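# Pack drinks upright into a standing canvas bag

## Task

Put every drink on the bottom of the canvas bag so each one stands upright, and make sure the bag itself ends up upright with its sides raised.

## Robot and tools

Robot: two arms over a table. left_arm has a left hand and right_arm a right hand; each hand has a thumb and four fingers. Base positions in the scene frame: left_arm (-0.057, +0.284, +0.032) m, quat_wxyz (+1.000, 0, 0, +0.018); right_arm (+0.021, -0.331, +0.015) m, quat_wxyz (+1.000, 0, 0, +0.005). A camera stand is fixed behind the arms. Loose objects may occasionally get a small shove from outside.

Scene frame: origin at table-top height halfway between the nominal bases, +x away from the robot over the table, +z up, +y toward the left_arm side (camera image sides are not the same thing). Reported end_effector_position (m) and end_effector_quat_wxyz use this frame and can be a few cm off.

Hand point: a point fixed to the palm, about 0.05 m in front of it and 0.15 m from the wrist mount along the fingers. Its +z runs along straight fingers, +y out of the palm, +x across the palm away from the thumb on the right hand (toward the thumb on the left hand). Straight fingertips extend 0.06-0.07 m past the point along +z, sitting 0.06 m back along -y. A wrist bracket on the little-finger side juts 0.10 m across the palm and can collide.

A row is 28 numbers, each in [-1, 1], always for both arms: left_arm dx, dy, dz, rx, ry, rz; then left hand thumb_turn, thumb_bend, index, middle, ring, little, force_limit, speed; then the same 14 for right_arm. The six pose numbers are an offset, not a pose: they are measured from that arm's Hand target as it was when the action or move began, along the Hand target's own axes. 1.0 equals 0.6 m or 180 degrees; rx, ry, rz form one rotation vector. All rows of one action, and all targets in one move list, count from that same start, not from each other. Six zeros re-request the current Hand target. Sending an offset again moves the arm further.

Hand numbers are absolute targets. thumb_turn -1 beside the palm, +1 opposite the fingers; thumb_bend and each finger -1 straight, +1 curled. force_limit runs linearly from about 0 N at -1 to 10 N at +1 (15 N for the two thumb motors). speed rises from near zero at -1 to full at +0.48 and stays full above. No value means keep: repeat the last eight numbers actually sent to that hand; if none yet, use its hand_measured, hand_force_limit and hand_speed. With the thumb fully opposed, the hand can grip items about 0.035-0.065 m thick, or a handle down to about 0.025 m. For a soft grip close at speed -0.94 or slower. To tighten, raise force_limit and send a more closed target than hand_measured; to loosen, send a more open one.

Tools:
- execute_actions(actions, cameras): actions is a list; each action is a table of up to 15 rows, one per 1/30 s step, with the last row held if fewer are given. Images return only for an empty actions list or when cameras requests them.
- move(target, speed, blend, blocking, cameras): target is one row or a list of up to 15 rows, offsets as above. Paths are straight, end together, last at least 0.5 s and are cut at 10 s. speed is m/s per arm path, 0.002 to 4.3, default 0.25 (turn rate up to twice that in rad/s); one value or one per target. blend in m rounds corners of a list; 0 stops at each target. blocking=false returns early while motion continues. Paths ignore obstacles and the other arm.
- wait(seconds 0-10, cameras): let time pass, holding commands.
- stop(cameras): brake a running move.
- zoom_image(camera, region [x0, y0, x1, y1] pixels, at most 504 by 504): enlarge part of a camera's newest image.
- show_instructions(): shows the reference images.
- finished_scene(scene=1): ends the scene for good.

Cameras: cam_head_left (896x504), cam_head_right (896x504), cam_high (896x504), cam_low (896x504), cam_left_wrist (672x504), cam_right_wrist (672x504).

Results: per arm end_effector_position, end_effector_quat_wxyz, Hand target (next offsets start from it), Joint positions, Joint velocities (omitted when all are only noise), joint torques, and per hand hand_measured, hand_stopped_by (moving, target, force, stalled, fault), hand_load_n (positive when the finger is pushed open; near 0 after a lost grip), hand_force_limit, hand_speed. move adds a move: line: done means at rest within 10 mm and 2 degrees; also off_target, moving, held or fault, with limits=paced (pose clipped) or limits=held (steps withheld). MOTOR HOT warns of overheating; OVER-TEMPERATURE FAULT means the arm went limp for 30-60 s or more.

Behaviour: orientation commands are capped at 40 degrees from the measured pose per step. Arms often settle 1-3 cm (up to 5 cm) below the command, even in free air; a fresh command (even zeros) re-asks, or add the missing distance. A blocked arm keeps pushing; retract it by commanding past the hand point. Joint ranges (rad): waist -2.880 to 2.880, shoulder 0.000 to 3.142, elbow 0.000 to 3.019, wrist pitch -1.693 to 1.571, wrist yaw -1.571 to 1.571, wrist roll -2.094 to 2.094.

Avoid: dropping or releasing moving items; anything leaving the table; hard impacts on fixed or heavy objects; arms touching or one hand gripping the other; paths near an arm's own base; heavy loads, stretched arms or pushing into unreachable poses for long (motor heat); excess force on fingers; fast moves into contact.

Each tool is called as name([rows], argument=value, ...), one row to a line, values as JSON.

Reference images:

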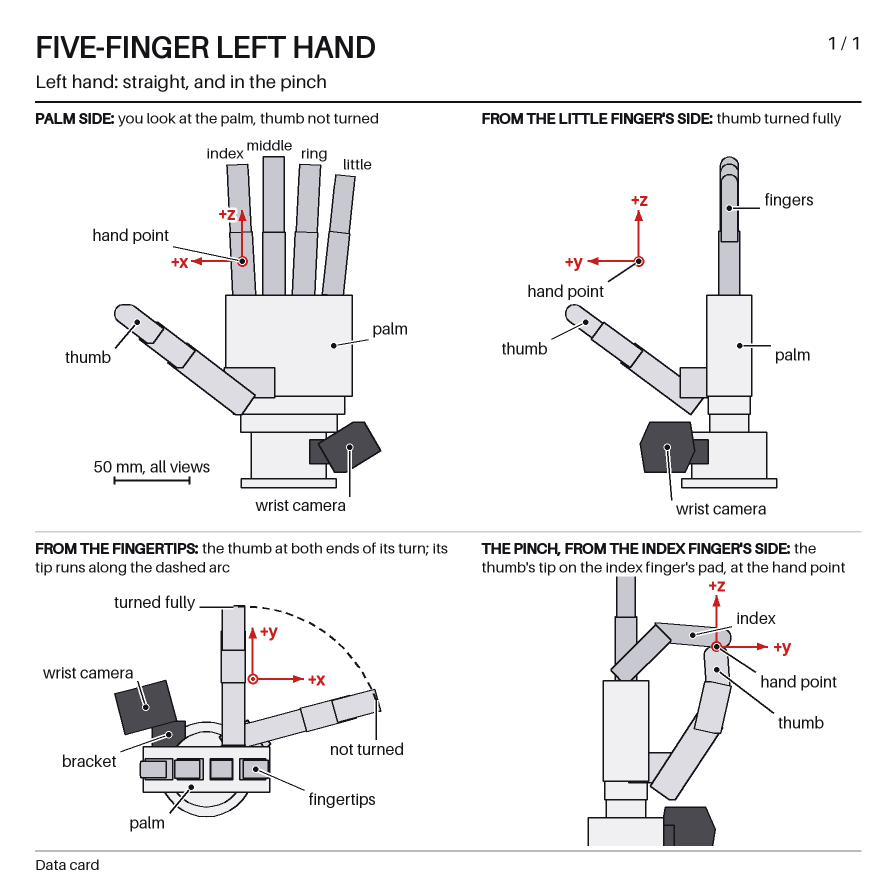

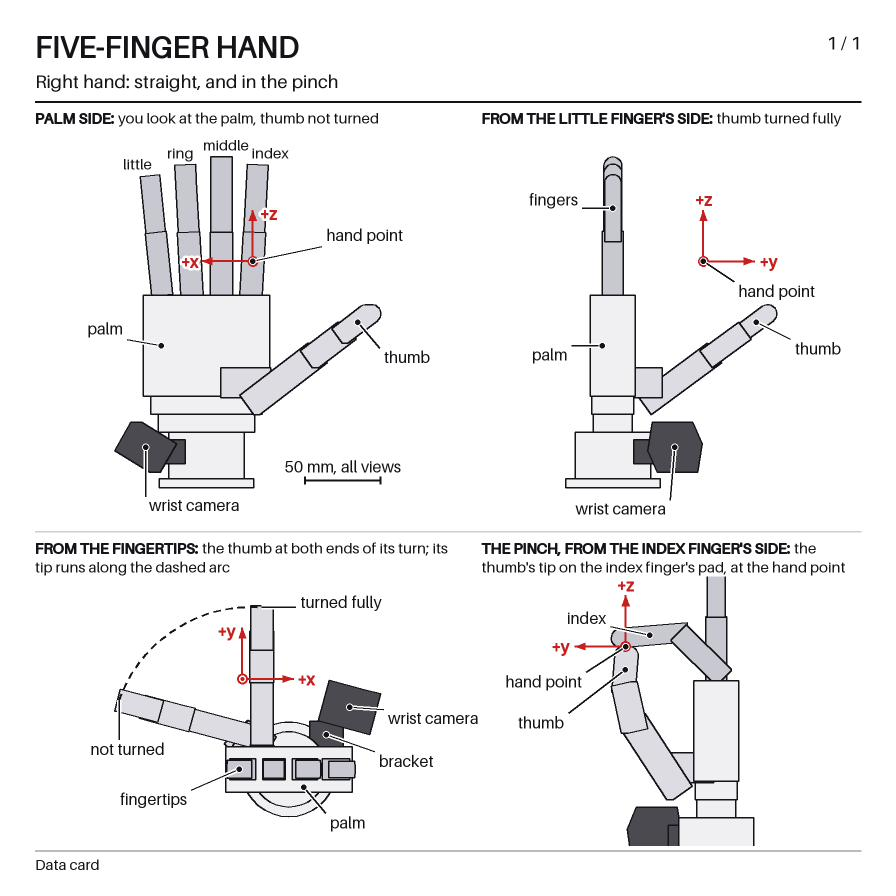

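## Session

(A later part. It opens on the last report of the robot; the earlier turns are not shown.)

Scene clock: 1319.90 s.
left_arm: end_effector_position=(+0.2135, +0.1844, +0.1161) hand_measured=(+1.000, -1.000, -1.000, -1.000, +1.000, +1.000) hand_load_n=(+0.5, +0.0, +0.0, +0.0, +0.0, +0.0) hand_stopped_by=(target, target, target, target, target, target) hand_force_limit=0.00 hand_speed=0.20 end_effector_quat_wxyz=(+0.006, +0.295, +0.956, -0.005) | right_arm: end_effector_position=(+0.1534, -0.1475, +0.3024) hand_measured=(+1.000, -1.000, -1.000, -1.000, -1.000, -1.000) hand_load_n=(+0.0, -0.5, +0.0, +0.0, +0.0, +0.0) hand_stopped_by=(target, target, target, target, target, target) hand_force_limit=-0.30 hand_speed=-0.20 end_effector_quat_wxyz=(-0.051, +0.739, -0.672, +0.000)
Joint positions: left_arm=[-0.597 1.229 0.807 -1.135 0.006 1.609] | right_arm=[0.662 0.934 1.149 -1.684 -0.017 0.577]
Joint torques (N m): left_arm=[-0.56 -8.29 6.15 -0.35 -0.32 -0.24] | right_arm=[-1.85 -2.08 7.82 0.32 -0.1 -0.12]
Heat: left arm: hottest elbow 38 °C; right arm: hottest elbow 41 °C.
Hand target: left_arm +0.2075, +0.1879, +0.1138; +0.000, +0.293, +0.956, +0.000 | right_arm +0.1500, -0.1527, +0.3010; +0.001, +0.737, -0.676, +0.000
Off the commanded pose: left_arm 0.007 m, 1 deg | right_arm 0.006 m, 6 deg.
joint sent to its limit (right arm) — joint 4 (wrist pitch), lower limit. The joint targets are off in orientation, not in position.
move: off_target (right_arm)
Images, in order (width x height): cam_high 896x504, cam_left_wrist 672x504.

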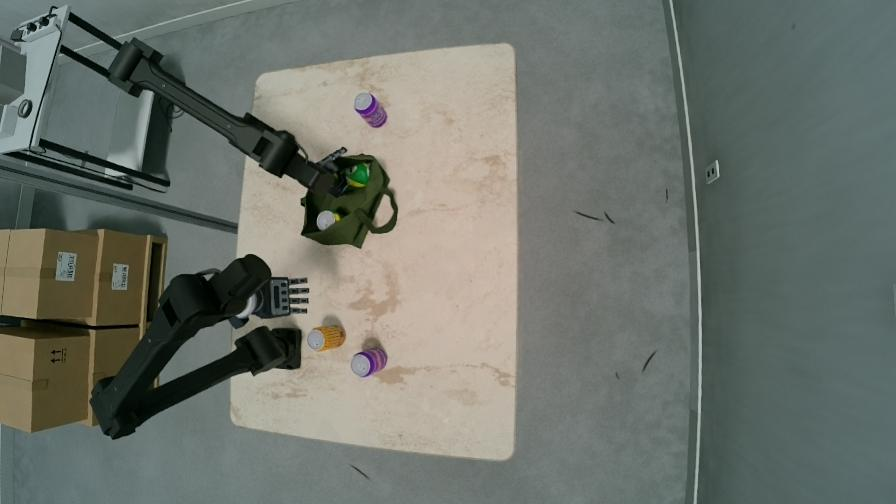

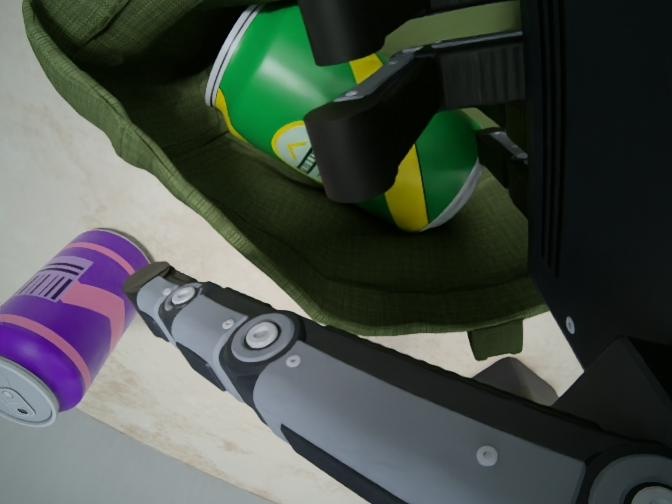

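move([
  [0.035,0.0,0.0,0,0,0,1,-1,-1,-1,1,1,0,0.2,0,0,0,0,0,0,1,-1,-1,-1,-1,-1,-0.3,-0.2],
  [0.035,0.085,0.0,0,0,0,1,-1,-1,-1,1,1,0,0.2,0,0,0,0,0,0,1,-1,-1,-1,-1,-1,-0.3,-0.2],
], speed=0.08, cameras=["cam_high","cam_left_wrist"])

zoom_image(camera="cam_high", region=[280, 140, 420, 270])

Scene clock: 1323.53 s.
left_arm: end_effector_position=(+0.2177, +0.2317, +0.1148) hand_measured=(+1.000, -1.000, -1.000, -1.000, +1.000, +1.000) hand_load_n=(+0.0, +0.0, +0.0, +0.5, +0.0, +0.0) hand_stopped_by=(target, target, target, target, target, target) hand_force_limit=0.00 hand_speed=0.20 end_effector_quat_wxyz=(+0.009, +0.293, +0.956, -0.011) | right_arm: end_effector_position=(+0.1534, -0.1475, +0.3024) hand_measured=(+1.000, -1.000, -1.000, -1.000, -1.000, -1.000) hand_load_n=(+0.0, -0.5, +0.0, +0.0, +0.0, +0.0) hand_stopped_by=(target, target, target, target, target, target) hand_force_limit=-0.30 hand_speed=-0.20 end_effector_quat_wxyz=(-0.051, +0.739, -0.672, +0.000)
Joint positions: left_arm=[-0.443 1.17 0.759 -1.139 0.02 1.759] | right_arm=[0.662 0.934 1.149 -1.684 -0.017 0.577]
Joint torques (N m): left_arm=[1.32 -6.12 7.12 -0.55 -0.91 0.05] | right_arm=[-1.85 -2.02 7.82 0.34 -0.11 -0.12]
Heat: left arm: hottest elbow 38 °C; right arm: hottest elbow 41 °C.
Hand target: left_arm +0.2187, +0.2419, +0.1138; +0.000, +0.293, +0.956, +0.000 | right_arm +0.1500, -0.1527, +0.3010; +0.001, +0.737, -0.676, +0.000
Off the commanded pose: left_arm 0.010 m, 2 deg | right_arm 0.006 m, 6 deg.
joint sent to its limit (right arm) — joint 4 (wrist pitch), lower limit. The joint targets are off in orientation, not in position.
move: off_target (right_arm)
Images, in order (width x height): cam_high 896x504, cam_left_wrist 672x504.

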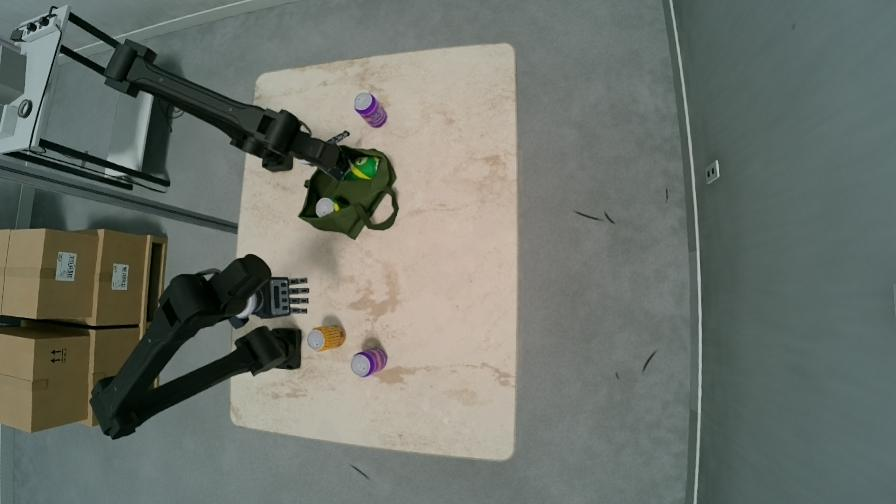

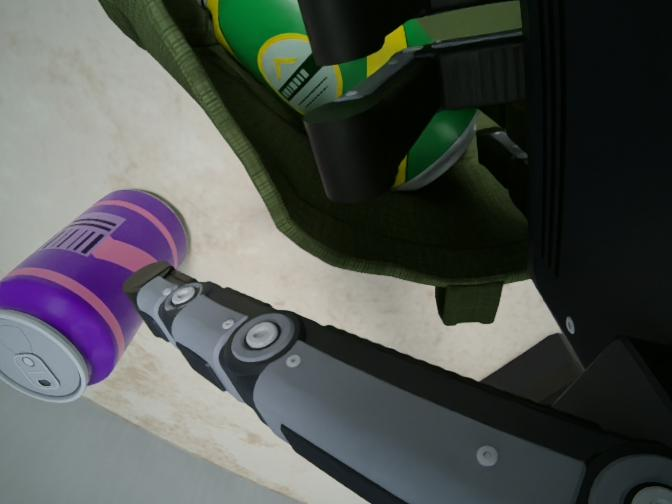

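Scaled by 3.600 from the camera's 896x504 image, which has a finer 1280x720 frame.

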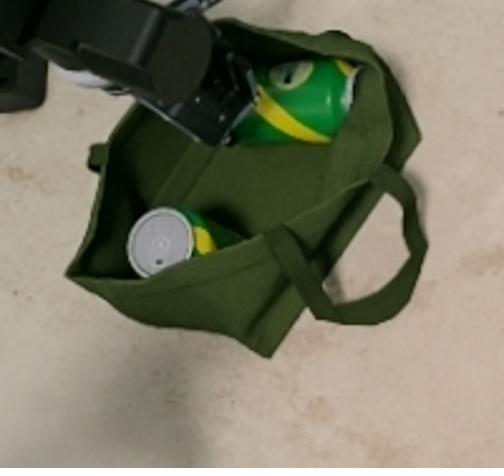

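move([
  [0,-0.05,0.0,0,0,0,1,-1,-1,-1,1,1,0,0.2,0,0,0,0,0,0,1,-1,-1,-1,-1,-1,-0.3,-0.2],
  [-0.05,-0.05,0.0,0,0,0,1,-1,-1,-1,1,1,0,0.2,0,0,0,0,0,0,1,-1,-1,-1,-1,-1,-0.3,-0.2],
  [-0.05,-0.03,-0.25,0,0,0,1,-1,-1,-1,1,1,0,0.2,0,0,0,0,0,0,1,-1,-1,-1,-1,-1,-0.3,-0.2],
], speed=[0.08,0.08,0.15], cameras=["cam_high","cam_head_left","cam_left_wrist"])

zoom_image(camera="cam_high", region=[280, 140, 420, 270])

Scene clock: 1329.40 s.
left_arm: end_effector_position=(+0.2200, +0.2135, +0.2428) hand_measured=(+1.000, -1.000, -1.000, -1.000, +1.000, +1.000) hand_load_n=(+0.0, -0.5, +0.0, +0.0, +0.0, +0.0) hand_stopped_by=(target, target, target, target, target, target) hand_force_limit=0.00 hand_speed=0.20 end_effector_quat_wxyz=(-0.024, +0.290, +0.957, +0.005) | right_arm: end_effector_position=(+0.1534, -0.1475, +0.3024) hand_measured=(+1.000, -1.000, -1.000, -1.000, -1.000, -1.000) hand_load_n=(+0.0, +0.0, +0.0, +0.0, +0.0, +0.0) hand_stopped_by=(target, target, target, target, target, target) hand_force_limit=-0.30 hand_speed=-0.20 end_effector_quat_wxyz=(-0.051, +0.739, -0.672, +0.000)
Joint positions: left_arm=[-0.508 1.164 1.093 -1.547 -0.001 1.689] | right_arm=[0.662 0.934 1.149 -1.684 -0.017 0.577]
Joint torques (N m): left_arm=[0.44 -7.94 11.28 -0.7 -0.08 0.02] | right_arm=[-1.85 -2.08 7.83 0.34 -0.11 -0.13]
Heat: left arm: hottest elbow 38 °C; right arm: hottest elbow 41 °C.
Hand target: left_arm +0.2336, +0.2101, +0.2638; +0.000, +0.293, +0.956, +0.000 | right_arm +0.1500, -0.1527, +0.3010; +0.001, +0.737, -0.676, +0.000
Off the commanded pose: left_arm 0.025 m, 3 deg | right_arm 0.006 m, 6 deg.
joint sent to its limit (right arm) — joint 4 (wrist pitch), lower limit. The joint targets are off in orientation, not in position.
move: off_target (left_arm, right_arm)
Images, in order (width x height): cam_head_left 896x504, cam_high 896x504, cam_left_wrist 672x504.

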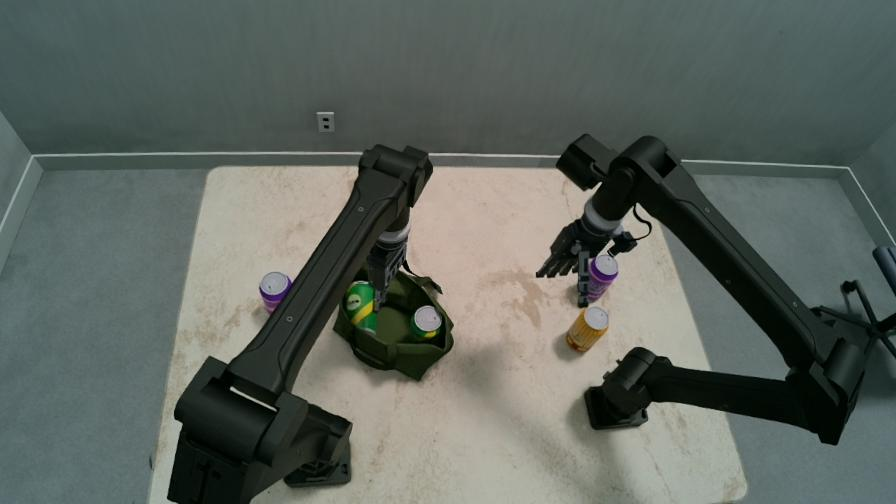

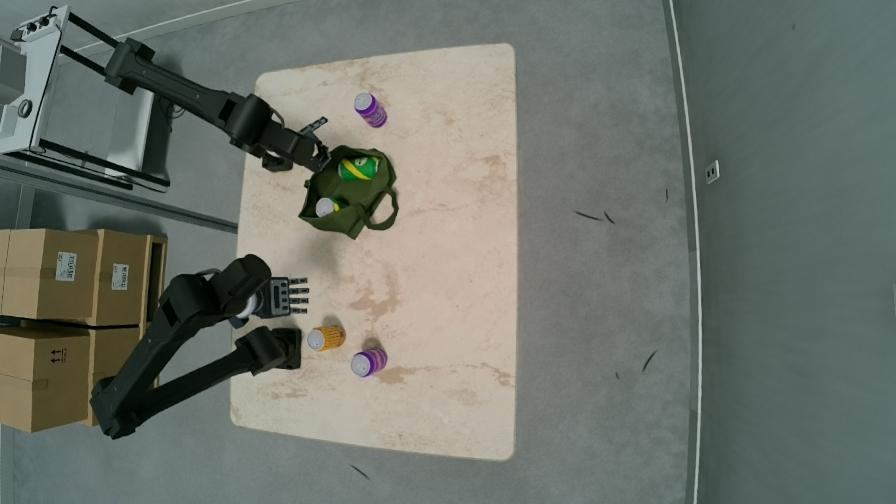

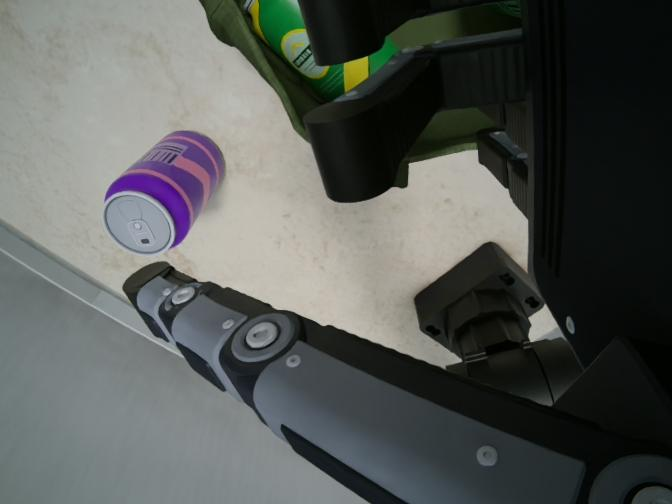

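Scaled by 3.600 from the camera's 896x504 image, which has a finer 1280x720 frame.

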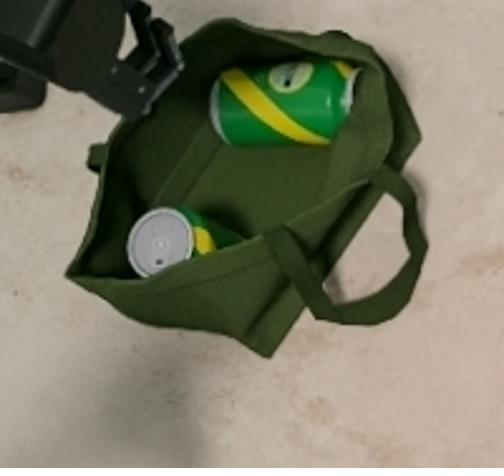

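move(target=[-0.0685,-0.058,0.023,0.1606,-0.0547,-0.2046,1,-1,-0.7,-0.7,-0.7,-0.7,0,0.2,0,0,0,0,0,0,1,-1,-1,-1,-1,-1,-0.3,-0.2], speed=0.2, cameras=["cam_high","cam_left_wrist"])

zoom_image(camera="cam_high", region=[280, 120, 420, 250])

Scene clock: 1335.73 s.
left_arm: end_effector_position=(+0.2385, +0.1593, +0.2433) hand_measured=(+1.000, -1.000, -0.700, -0.700, -0.700, -0.700) hand_load_n=(+0.0, +0.0, +0.0, +0.0, +0.0, +0.0) hand_stopped_by=(target, target, target, target, target, target) hand_force_limit=0.00 hand_speed=0.20 end_effector_quat_wxyz=(-0.005, -0.025, +0.967, -0.253) | right_arm: end_effector_position=(+0.1534, -0.1475, +0.3024) hand_measured=(+1.000, -1.000, -1.000, -1.000, -1.000, -1.000) hand_load_n=(+0.0, +0.0, +0.0, +0.0, +0.0, +0.0) hand_stopped_by=(target, target, target, target, target, target) hand_force_limit=-0.30 hand_speed=-0.20 end_effector_quat_wxyz=(-0.051, +0.739, -0.672, +0.000)
Joint positions: left_arm=[-0.275 1.2 1.134 -1.371 0.496 1.247] | right_arm=[0.662 0.934 1.149 -1.684 -0.017 0.577]
Joint torques (N m): left_arm=[0.38 -8.35 9.06 0.69 0.54 -0.31] | right_arm=[-1.79 -2.08 7.8 0.34 -0.1 -0.12]
Heat: left arm: hottest elbow 39 °C; right arm: hottest elbow 41 °C.
Hand target: left_arm +0.2481, +0.1582, +0.2499; +0.008, -0.031, +0.966, -0.258 | right_arm +0.1500, -0.1527, +0.3010; +0.001, +0.737, -0.676, +0.000
Off the commanded pose: left_arm 0.012 m, 2 deg | right_arm 0.006 m, 6 deg.
joint sent to its limit (right arm) — joint 4 (wrist pitch), lower limit. The joint targets are off in orientation, not in position.
move: off_target (left_arm, right_arm)
Images, in order (width x height): cam_high 896x504, cam_left_wrist 672x504.

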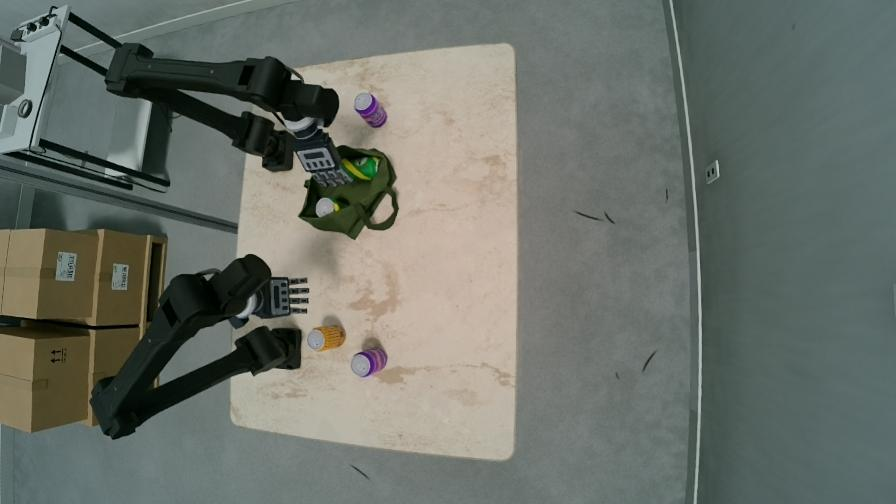

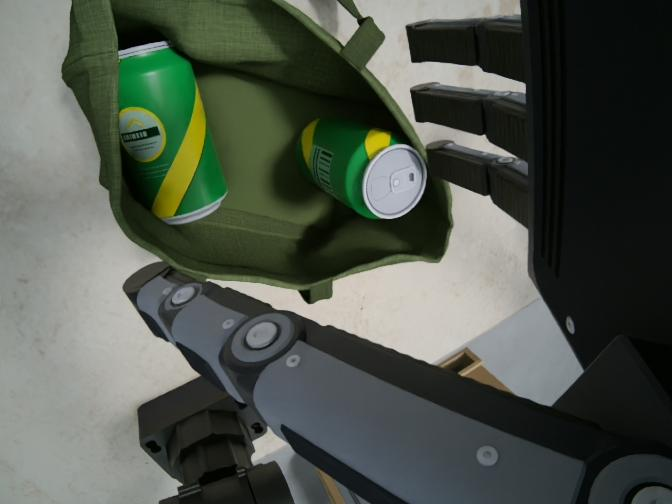

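Scaled by 3.600 from the camera's 896x504 image, which has a finer 1280x720 frame.

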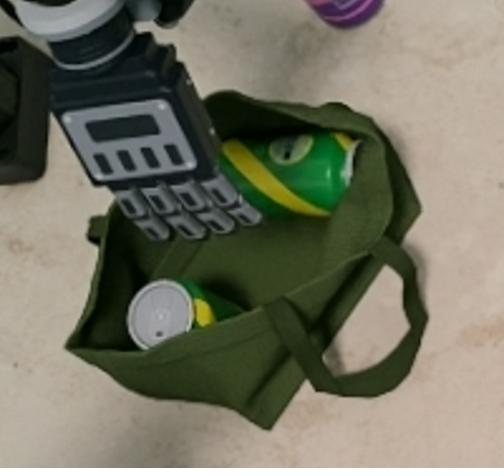

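move(target=[0,0.1125,0.1949,0,0,0,1,-1,-0.7,-0.7,-0.7,-0.7,0,0.2,0,0,0,0,0,0,1,-1,-1,-1,-1,-1,-0.3,-0.2], speed=0.12, cameras=["cam_high","cam_left_wrist"])

zoom_image(camera="cam_high", region=[280, 120, 420, 250])

Scene clock: 1339.77 s.
left_arm: end_effector_position=(+0.2447, +0.1576, +0.1169) hand_measured=(+1.000, -1.000, -0.700, -0.700, -0.700, -0.700) hand_load_n=(+0.0, +0.0, +0.0, +0.0, +0.0, +0.0) hand_stopped_by=(target, target, target, target, target, target) hand_force_limit=0.00 hand_speed=0.20 end_effector_quat_wxyz=(+0.005, -0.022, +0.966, -0.256) | right_arm: end_effector_position=(+0.1534, -0.1475, +0.3024) hand_measured=(+1.000, -1.000, -1.000, -1.000, -1.000, -1.000) hand_load_n=(+0.0, -0.5, +0.0, +0.0, +0.0, +0.0) hand_stopped_by=(target, target, target, target, target, target) hand_force_limit=-0.30 hand_speed=-0.20 end_effector_quat_wxyz=(-0.051, +0.739, -0.672, +0.000)
Joint positions: left_arm=[-0.275 1.286 0.865 -0.992 0.496 1.247] | right_arm=[0.662 0.934 1.149 -1.684 -0.017 0.577]
Joint torques (N m): left_arm=[0.44 -8.7 7.09 0.87 0.52 -0.25] | right_arm=[-1.96 -2.02 7.82 0.32 -0.1 -0.12]
Heat: left arm: hottest elbow 39 °C; right arm: hottest elbow 41 °C.
Hand target: left_arm +0.2478, +0.1583, +0.1148; +0.008, -0.031, +0.966, -0.258 | right_arm +0.1500, -0.1527, +0.3010; +0.001, +0.737, -0.676, +0.000
Off the commanded pose: left_arm 0.004 m, 1 deg | right_arm 0.006 m, 6 deg.
joint sent to its limit (right arm) — joint 4 (wrist pitch), lower limit. The joint targets are off in orientation, not in position.
move: off_target (right_arm)
Images, in order (width x height): cam_high 896x504, cam_left_wrist 672x504.

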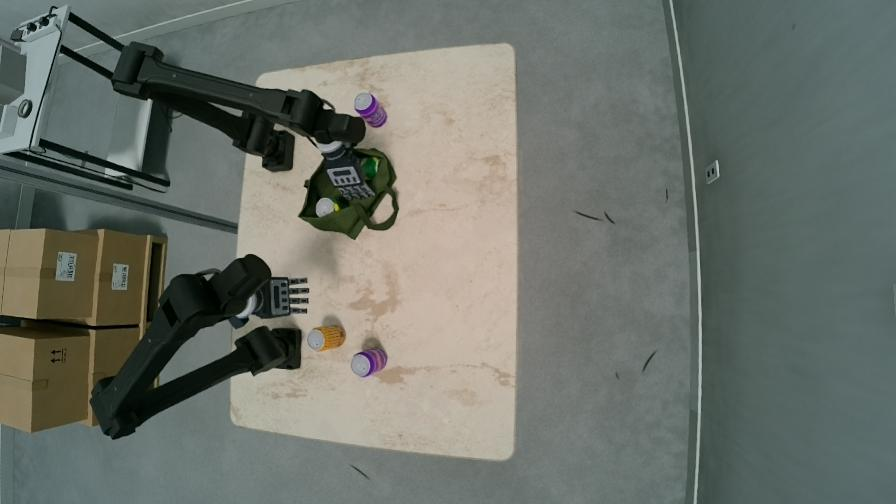

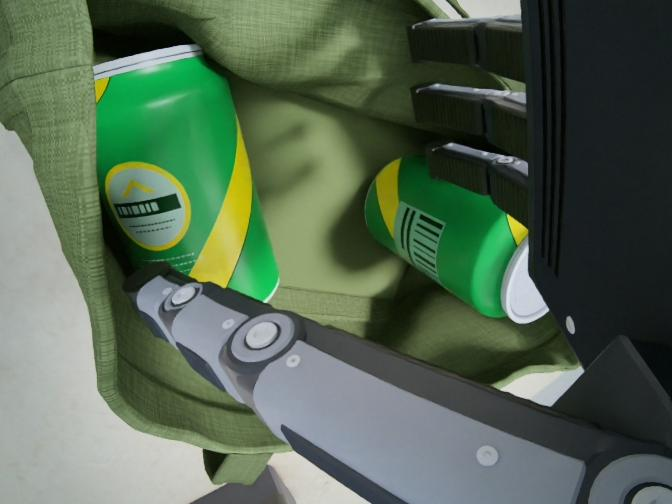

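Scaled by 3.600 from the camera's 896x504 image, which has a finer 1280x720 frame.

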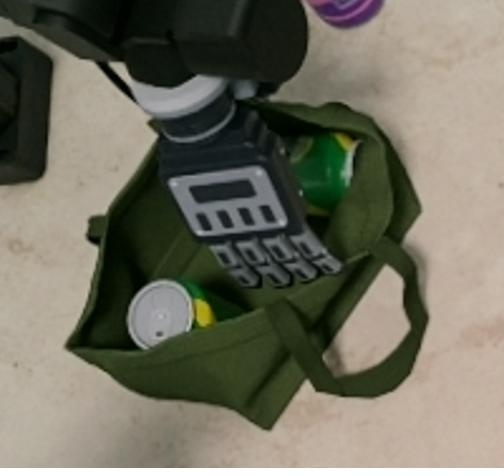

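move([
  [-0.0167,0.0225,0.039,0,0,0,1,-1,-0.7,-0.7,-0.7,-0.7,0,0.2,0,0,0,0,0,0,1,-1,-1,-1,-1,-1,-0.3,-0.2],
  [-0.0167,0.0592,0.0525,0,0,0,1,-1,-0.7,-0.7,-0.7,-0.7,0,0.2,0,0,0,0,0,0,1,-1,-1,-1,-1,-1,-0.3,-0.2],
], speed=0.06, cameras=["cam_high","cam_left_wrist","cam_head_left"])

zoom_image(camera="cam_high", region=[280, 120, 420, 250])

Scene clock: 1342.83 s.
left_arm: end_effector_position=(+0.2567, +0.1681, +0.0783) hand_measured=(+1.000, -1.000, -0.700, -0.700, -0.700, -0.700) hand_load_n=(+0.5, -0.5, +0.0, +0.0, -0.5, +1.5) hand_stopped_by=(target, target, target, target, target, target) hand_force_limit=0.00 hand_speed=0.20 end_effector_quat_wxyz=(+0.010, -0.029, +0.965, -0.262) | right_arm: end_effector_position=(+0.1534, -0.1475, +0.3024) hand_measured=(+1.000, -1.000, -1.000, -1.000, -1.000, -1.000) hand_load_n=(+0.0, +0.0, +0.0, +0.0, +0.0, -0.5) hand_stopped_by=(target, target, target, target, target, target) hand_force_limit=-0.30 hand_speed=-0.20 end_effector_quat_wxyz=(-0.051, +0.739, -0.672, +0.000)
Joint positions: left_arm=[-0.231 1.361 0.819 -0.877 0.511 1.277] | right_arm=[0.662 0.934 1.149 -1.684 -0.017 0.577]
Joint torques (N m): left_arm=[0.85 -8.47 6.19 0.62 0.22 -0.01] | right_arm=[-1.9 -2.08 7.8 0.31 -0.11 -0.13]
Heat: left arm: hottest elbow 39 °C; right arm: hottest elbow 41 °C.
Hand target: left_arm +0.2570, +0.1739, +0.0698; +0.008, -0.031, +0.966, -0.258 | right_arm +0.1500, -0.1527, +0.3010; +0.001, +0.737, -0.676, +0.000
Off the commanded pose: left_arm 0.010 m, 1 deg | right_arm 0.006 m, 6 deg.
joint sent to its limit (right arm) — joint 4 (wrist pitch), lower limit. The joint targets are off in orientation, not in position.
move: off_target (right_arm)
Images, in order (width x height): cam_head_left 896x504, cam_high 896x504, cam_left_wrist 672x504.

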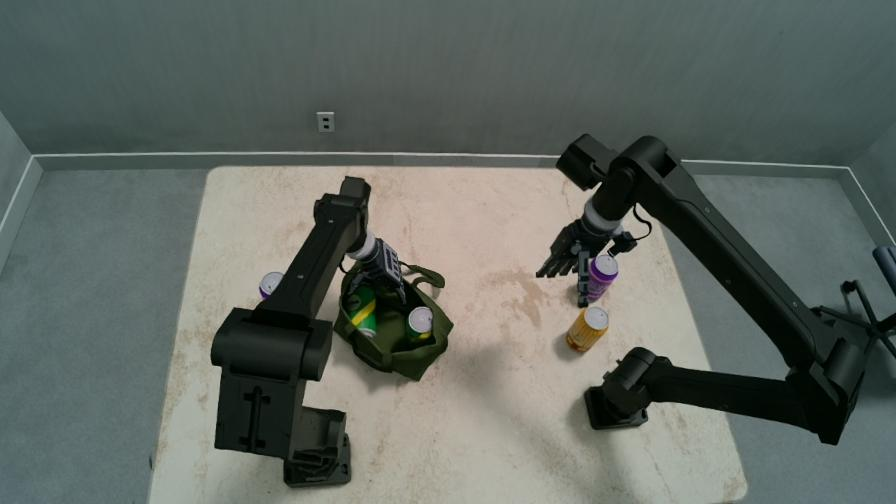

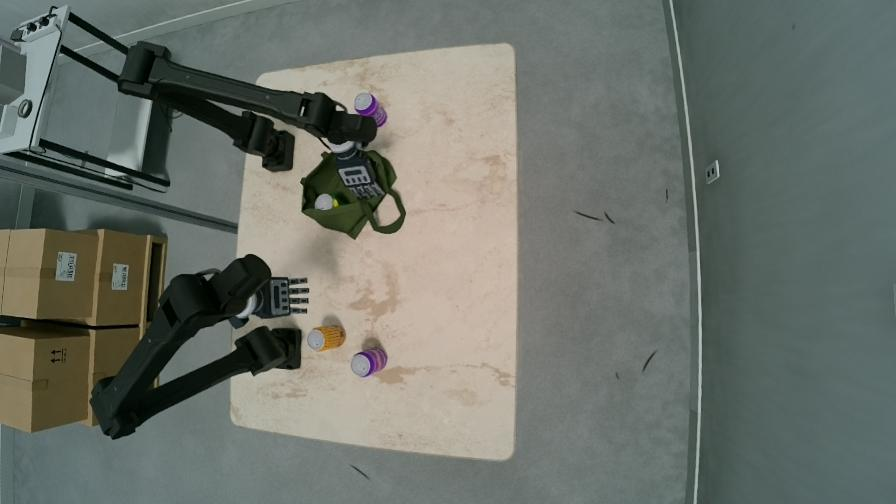

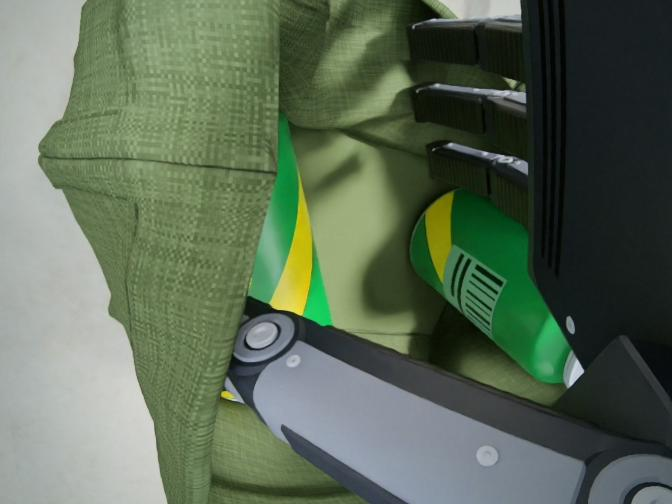

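Scaled by 3.600 from the camera's 896x504 image, which has a finer 1280x720 frame.

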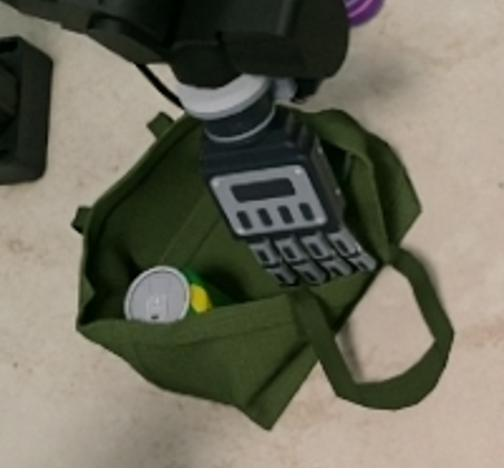

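move([
  [0,0.0288,-0.0167,0,0,0,1,-1,-0.7,-0.7,-0.7,-0.7,0,0.2,0,0,0,0,0,0,1,-1,-1,-1,-1,-1,-0.3,-0.2],
  [0,0.0561,-0.0093,0,0,0,1,-1,-0.7,-0.7,-0.7,-0.7,0,0.2,0,0,0,0,0,0,1,-1,-1,-1,-1,-1,-0.3,-0.2],
], speed=0.05, cameras=["cam_high","cam_left_wrist","cam_head_left"])

zoom_image(camera="cam_high", region=[280, 120, 420, 250])

zoom_image(camera="cam_head_left", region=[320, 220, 500, 380])

Scene clock: 1346.77 s.
left_arm: end_effector_position=(+0.2591, +0.1905, +0.0740) hand_measured=(+1.000, -1.000, -0.700, -0.700, -0.700, -0.700) hand_load_n=(+1.0, -0.5, +0.0, +4.0, +0.0, +0.0) hand_stopped_by=(target, target, target, target, target, target) hand_force_limit=0.00 hand_speed=0.20 end_effector_quat_wxyz=(+0.017, -0.028, +0.961, -0.274) | right_arm: end_effector_position=(+0.1534, -0.1475, +0.3024) hand_measured=(+1.000, -1.000, -1.000, -1.000, -1.000, -1.000) hand_load_n=(+0.0, +0.0, +0.0, +0.0, +0.0, +0.0) hand_stopped_by=(target, target, target, target, target, target) hand_force_limit=-0.30 hand_speed=-0.20 end_effector_quat_wxyz=(-0.051, +0.739, -0.672, +0.000)
Joint positions: left_arm=[-0.153 1.361 0.804 -0.886 0.543 1.36] | right_arm=[0.662 0.934 1.149 -1.684 -0.017 0.577]
Joint torques (N m): left_arm=[1.73 -7.47 5.53 0.27 -0.71 0.23] | right_arm=[-1.9 -2.02 7.82 0.34 -0.1 -0.12]
Heat: left arm: hottest elbow 38 °C; right arm: hottest elbow 41 °C.
Hand target: left_arm +0.2550, +0.2058, +0.0579; +0.008, -0.031, +0.966, -0.258 | right_arm +0.1500, -0.1527, +0.3010; +0.001, +0.737, -0.676, +0.000
Off the commanded pose: left_arm 0.023 m, 2 deg | right_arm 0.006 m, 6 deg.
joint sent to its limit (right arm) — joint 4 (wrist pitch), lower limit. The joint targets are off in orientation, not in position.
move: off_target (left_arm, right_arm)
Images, in order (width x height): cam_head_left 896x504, cam_high 896x504, cam_left_wrist 672x504.

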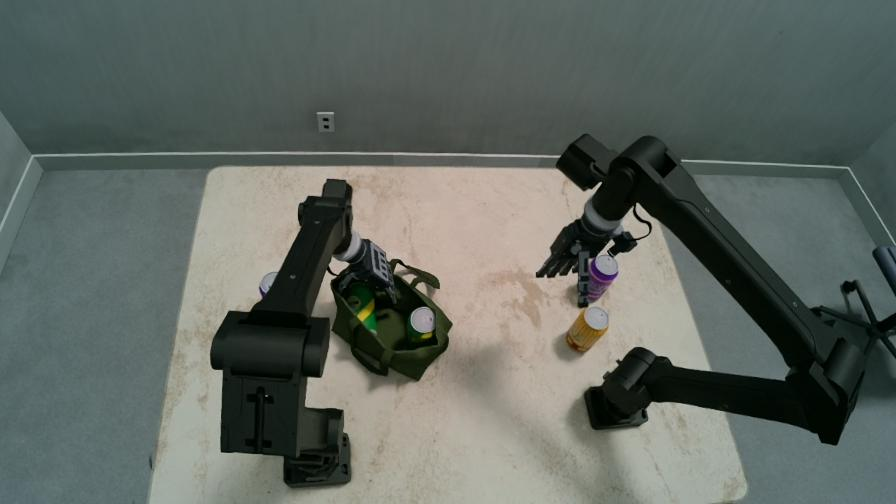

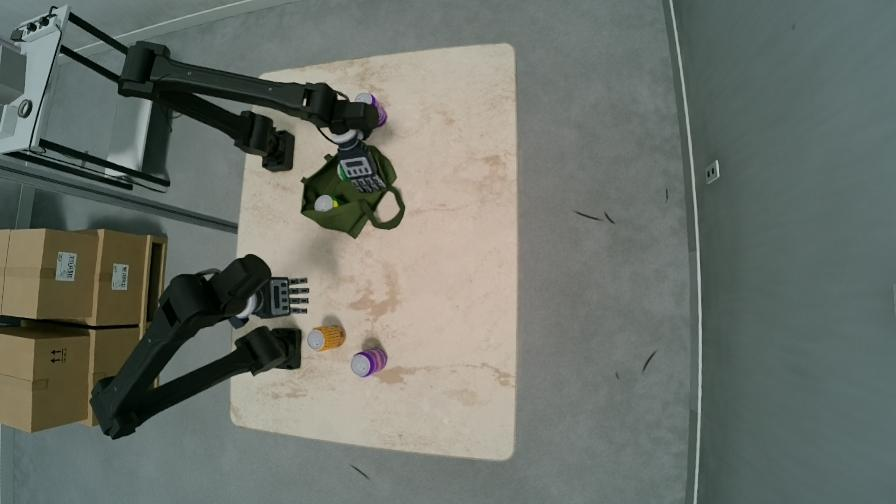

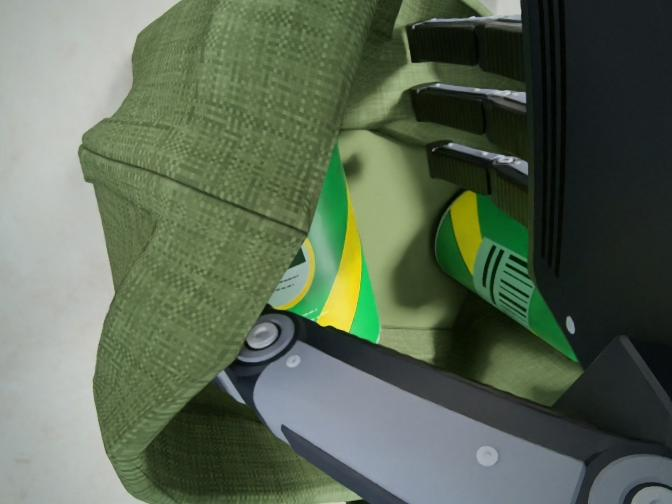

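Scaled by 3.600 from the camera's 896x504 image, which has a finer 1280x720 frame.

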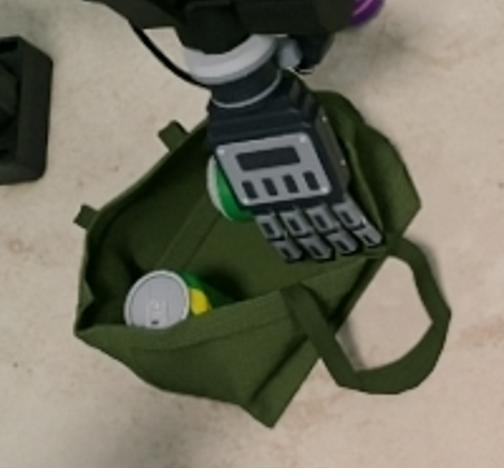

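Scaled by 2.800 from the camera's 896x504 image, which has a finer 1280x720 frame.

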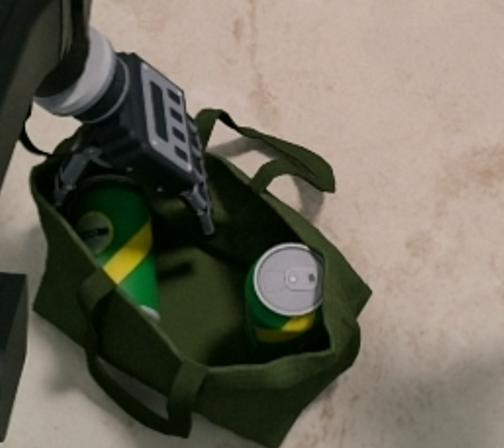

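move(target=[0.022,0.0015,0.0107,0,0,0,1,-1,-0.7,-0.7,-0.7,-0.7,0,0.2,0,0,0,0,0,0,1,-1,-1,-1,-1,-1,-0.3,-0.2], speed=0.05, cameras=["cam_high","cam_left_wrist","cam_head_left"])

zoom_image(camera="cam_high", region=[280, 120, 420, 250])

zoom_image(camera="cam_head_left", region=[320, 220, 500, 380])

Scene clock: 1349.40 s.
left_arm: end_effector_position=(+0.2560, +0.1903, +0.0695) hand_measured=(+1.000, -1.000, -0.700, -0.700, -0.700, -0.700) hand_load_n=(+0.0, -1.0, +0.0, +4.5, +0.0, +0.0) hand_stopped_by=(target, target, target, target, target, target) hand_force_limit=0.00 hand_speed=0.20 end_effector_quat_wxyz=(+0.025, -0.025, +0.960, -0.277) | right_arm: end_effector_position=(+0.1534, -0.1475, +0.3024) hand_measured=(+1.000, -1.000, -1.000, -1.000, -1.000, -1.000) hand_load_n=(+0.0, +0.0, +0.0, +0.0, +0.0, +0.0) hand_stopped_by=(target, target, target, target, target, target) hand_force_limit=-0.30 hand_speed=-0.20 end_effector_quat_wxyz=(-0.051, +0.739, -0.672, +0.000)
Joint positions: left_arm=[-0.153 1.349 0.778 -0.856 0.546 1.362] | right_arm=[0.662 0.934 1.149 -1.684 -0.017 0.577]
Joint torques (N m): left_arm=[0.67 -8.06 4.38 0.1 -0.9 0.05] | right_arm=[-1.9 -2.02 7.82 0.32 -0.11 -0.12]
Heat: left arm: hottest elbow 38 °C; right arm: hottest elbow 41 °C.
Hand target: left_arm +0.2419, +0.2026, +0.0519; +0.008, -0.031, +0.966, -0.258 | right_arm +0.1500, -0.1527, +0.3010; +0.001, +0.737, -0.676, +0.000
Off the commanded pose: left_arm 0.026 m, 3 deg | right_arm 0.006 m, 6 deg.
joint sent to its limit (right arm) — joint 4 (wrist pitch), lower limit. The joint targets are off in orientation, not in position.
move: off_target (left_arm, right_arm)
Images, in order (width x height): cam_head_left 896x504, cam_high 896x504, cam_left_wrist 672x504.

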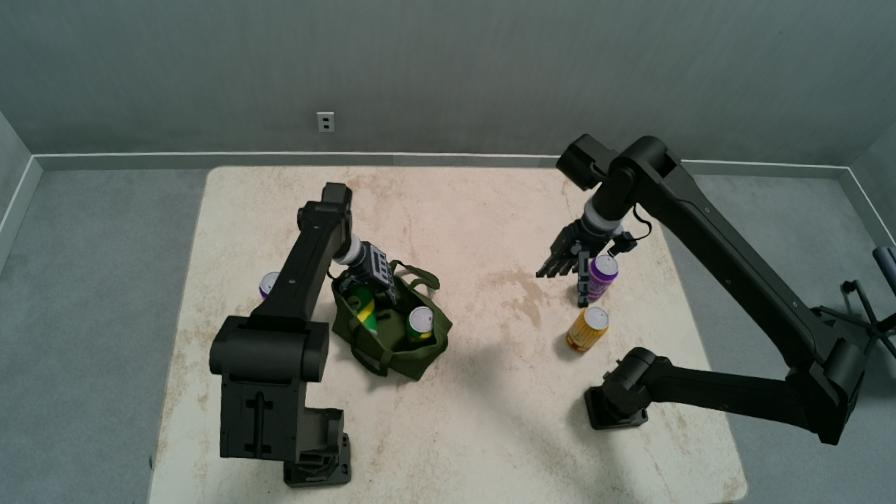

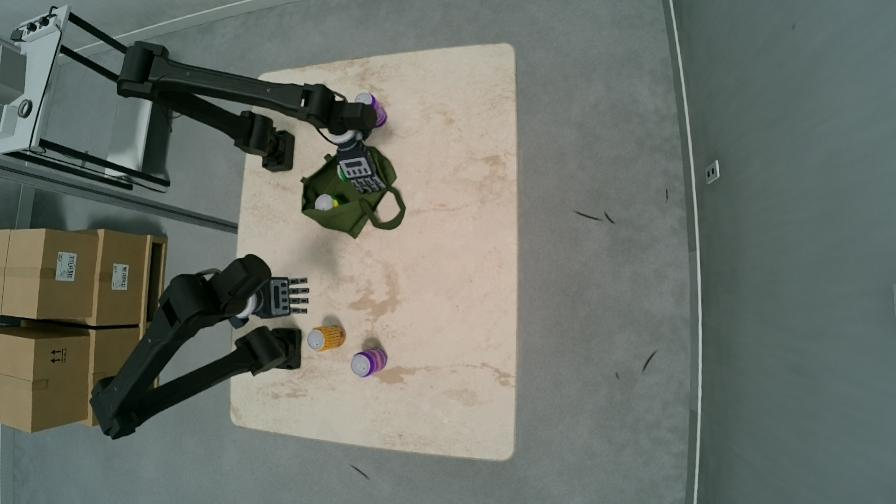

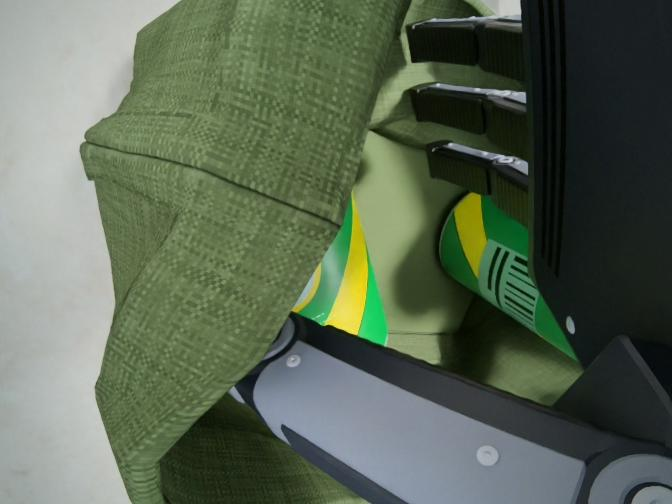

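Scaled by 3.600 from the camera's 896x504 image, which has a finer 1280x720 frame.

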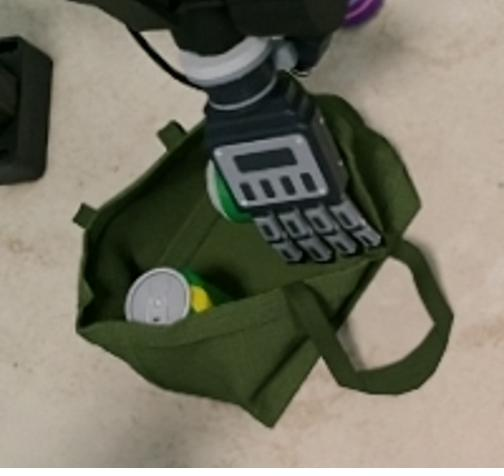

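Scaled by 2.800 from the camera's 896x504 image, which has a finer 1280x720 frame.

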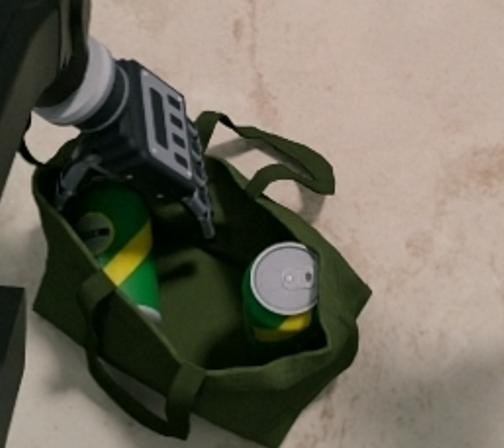

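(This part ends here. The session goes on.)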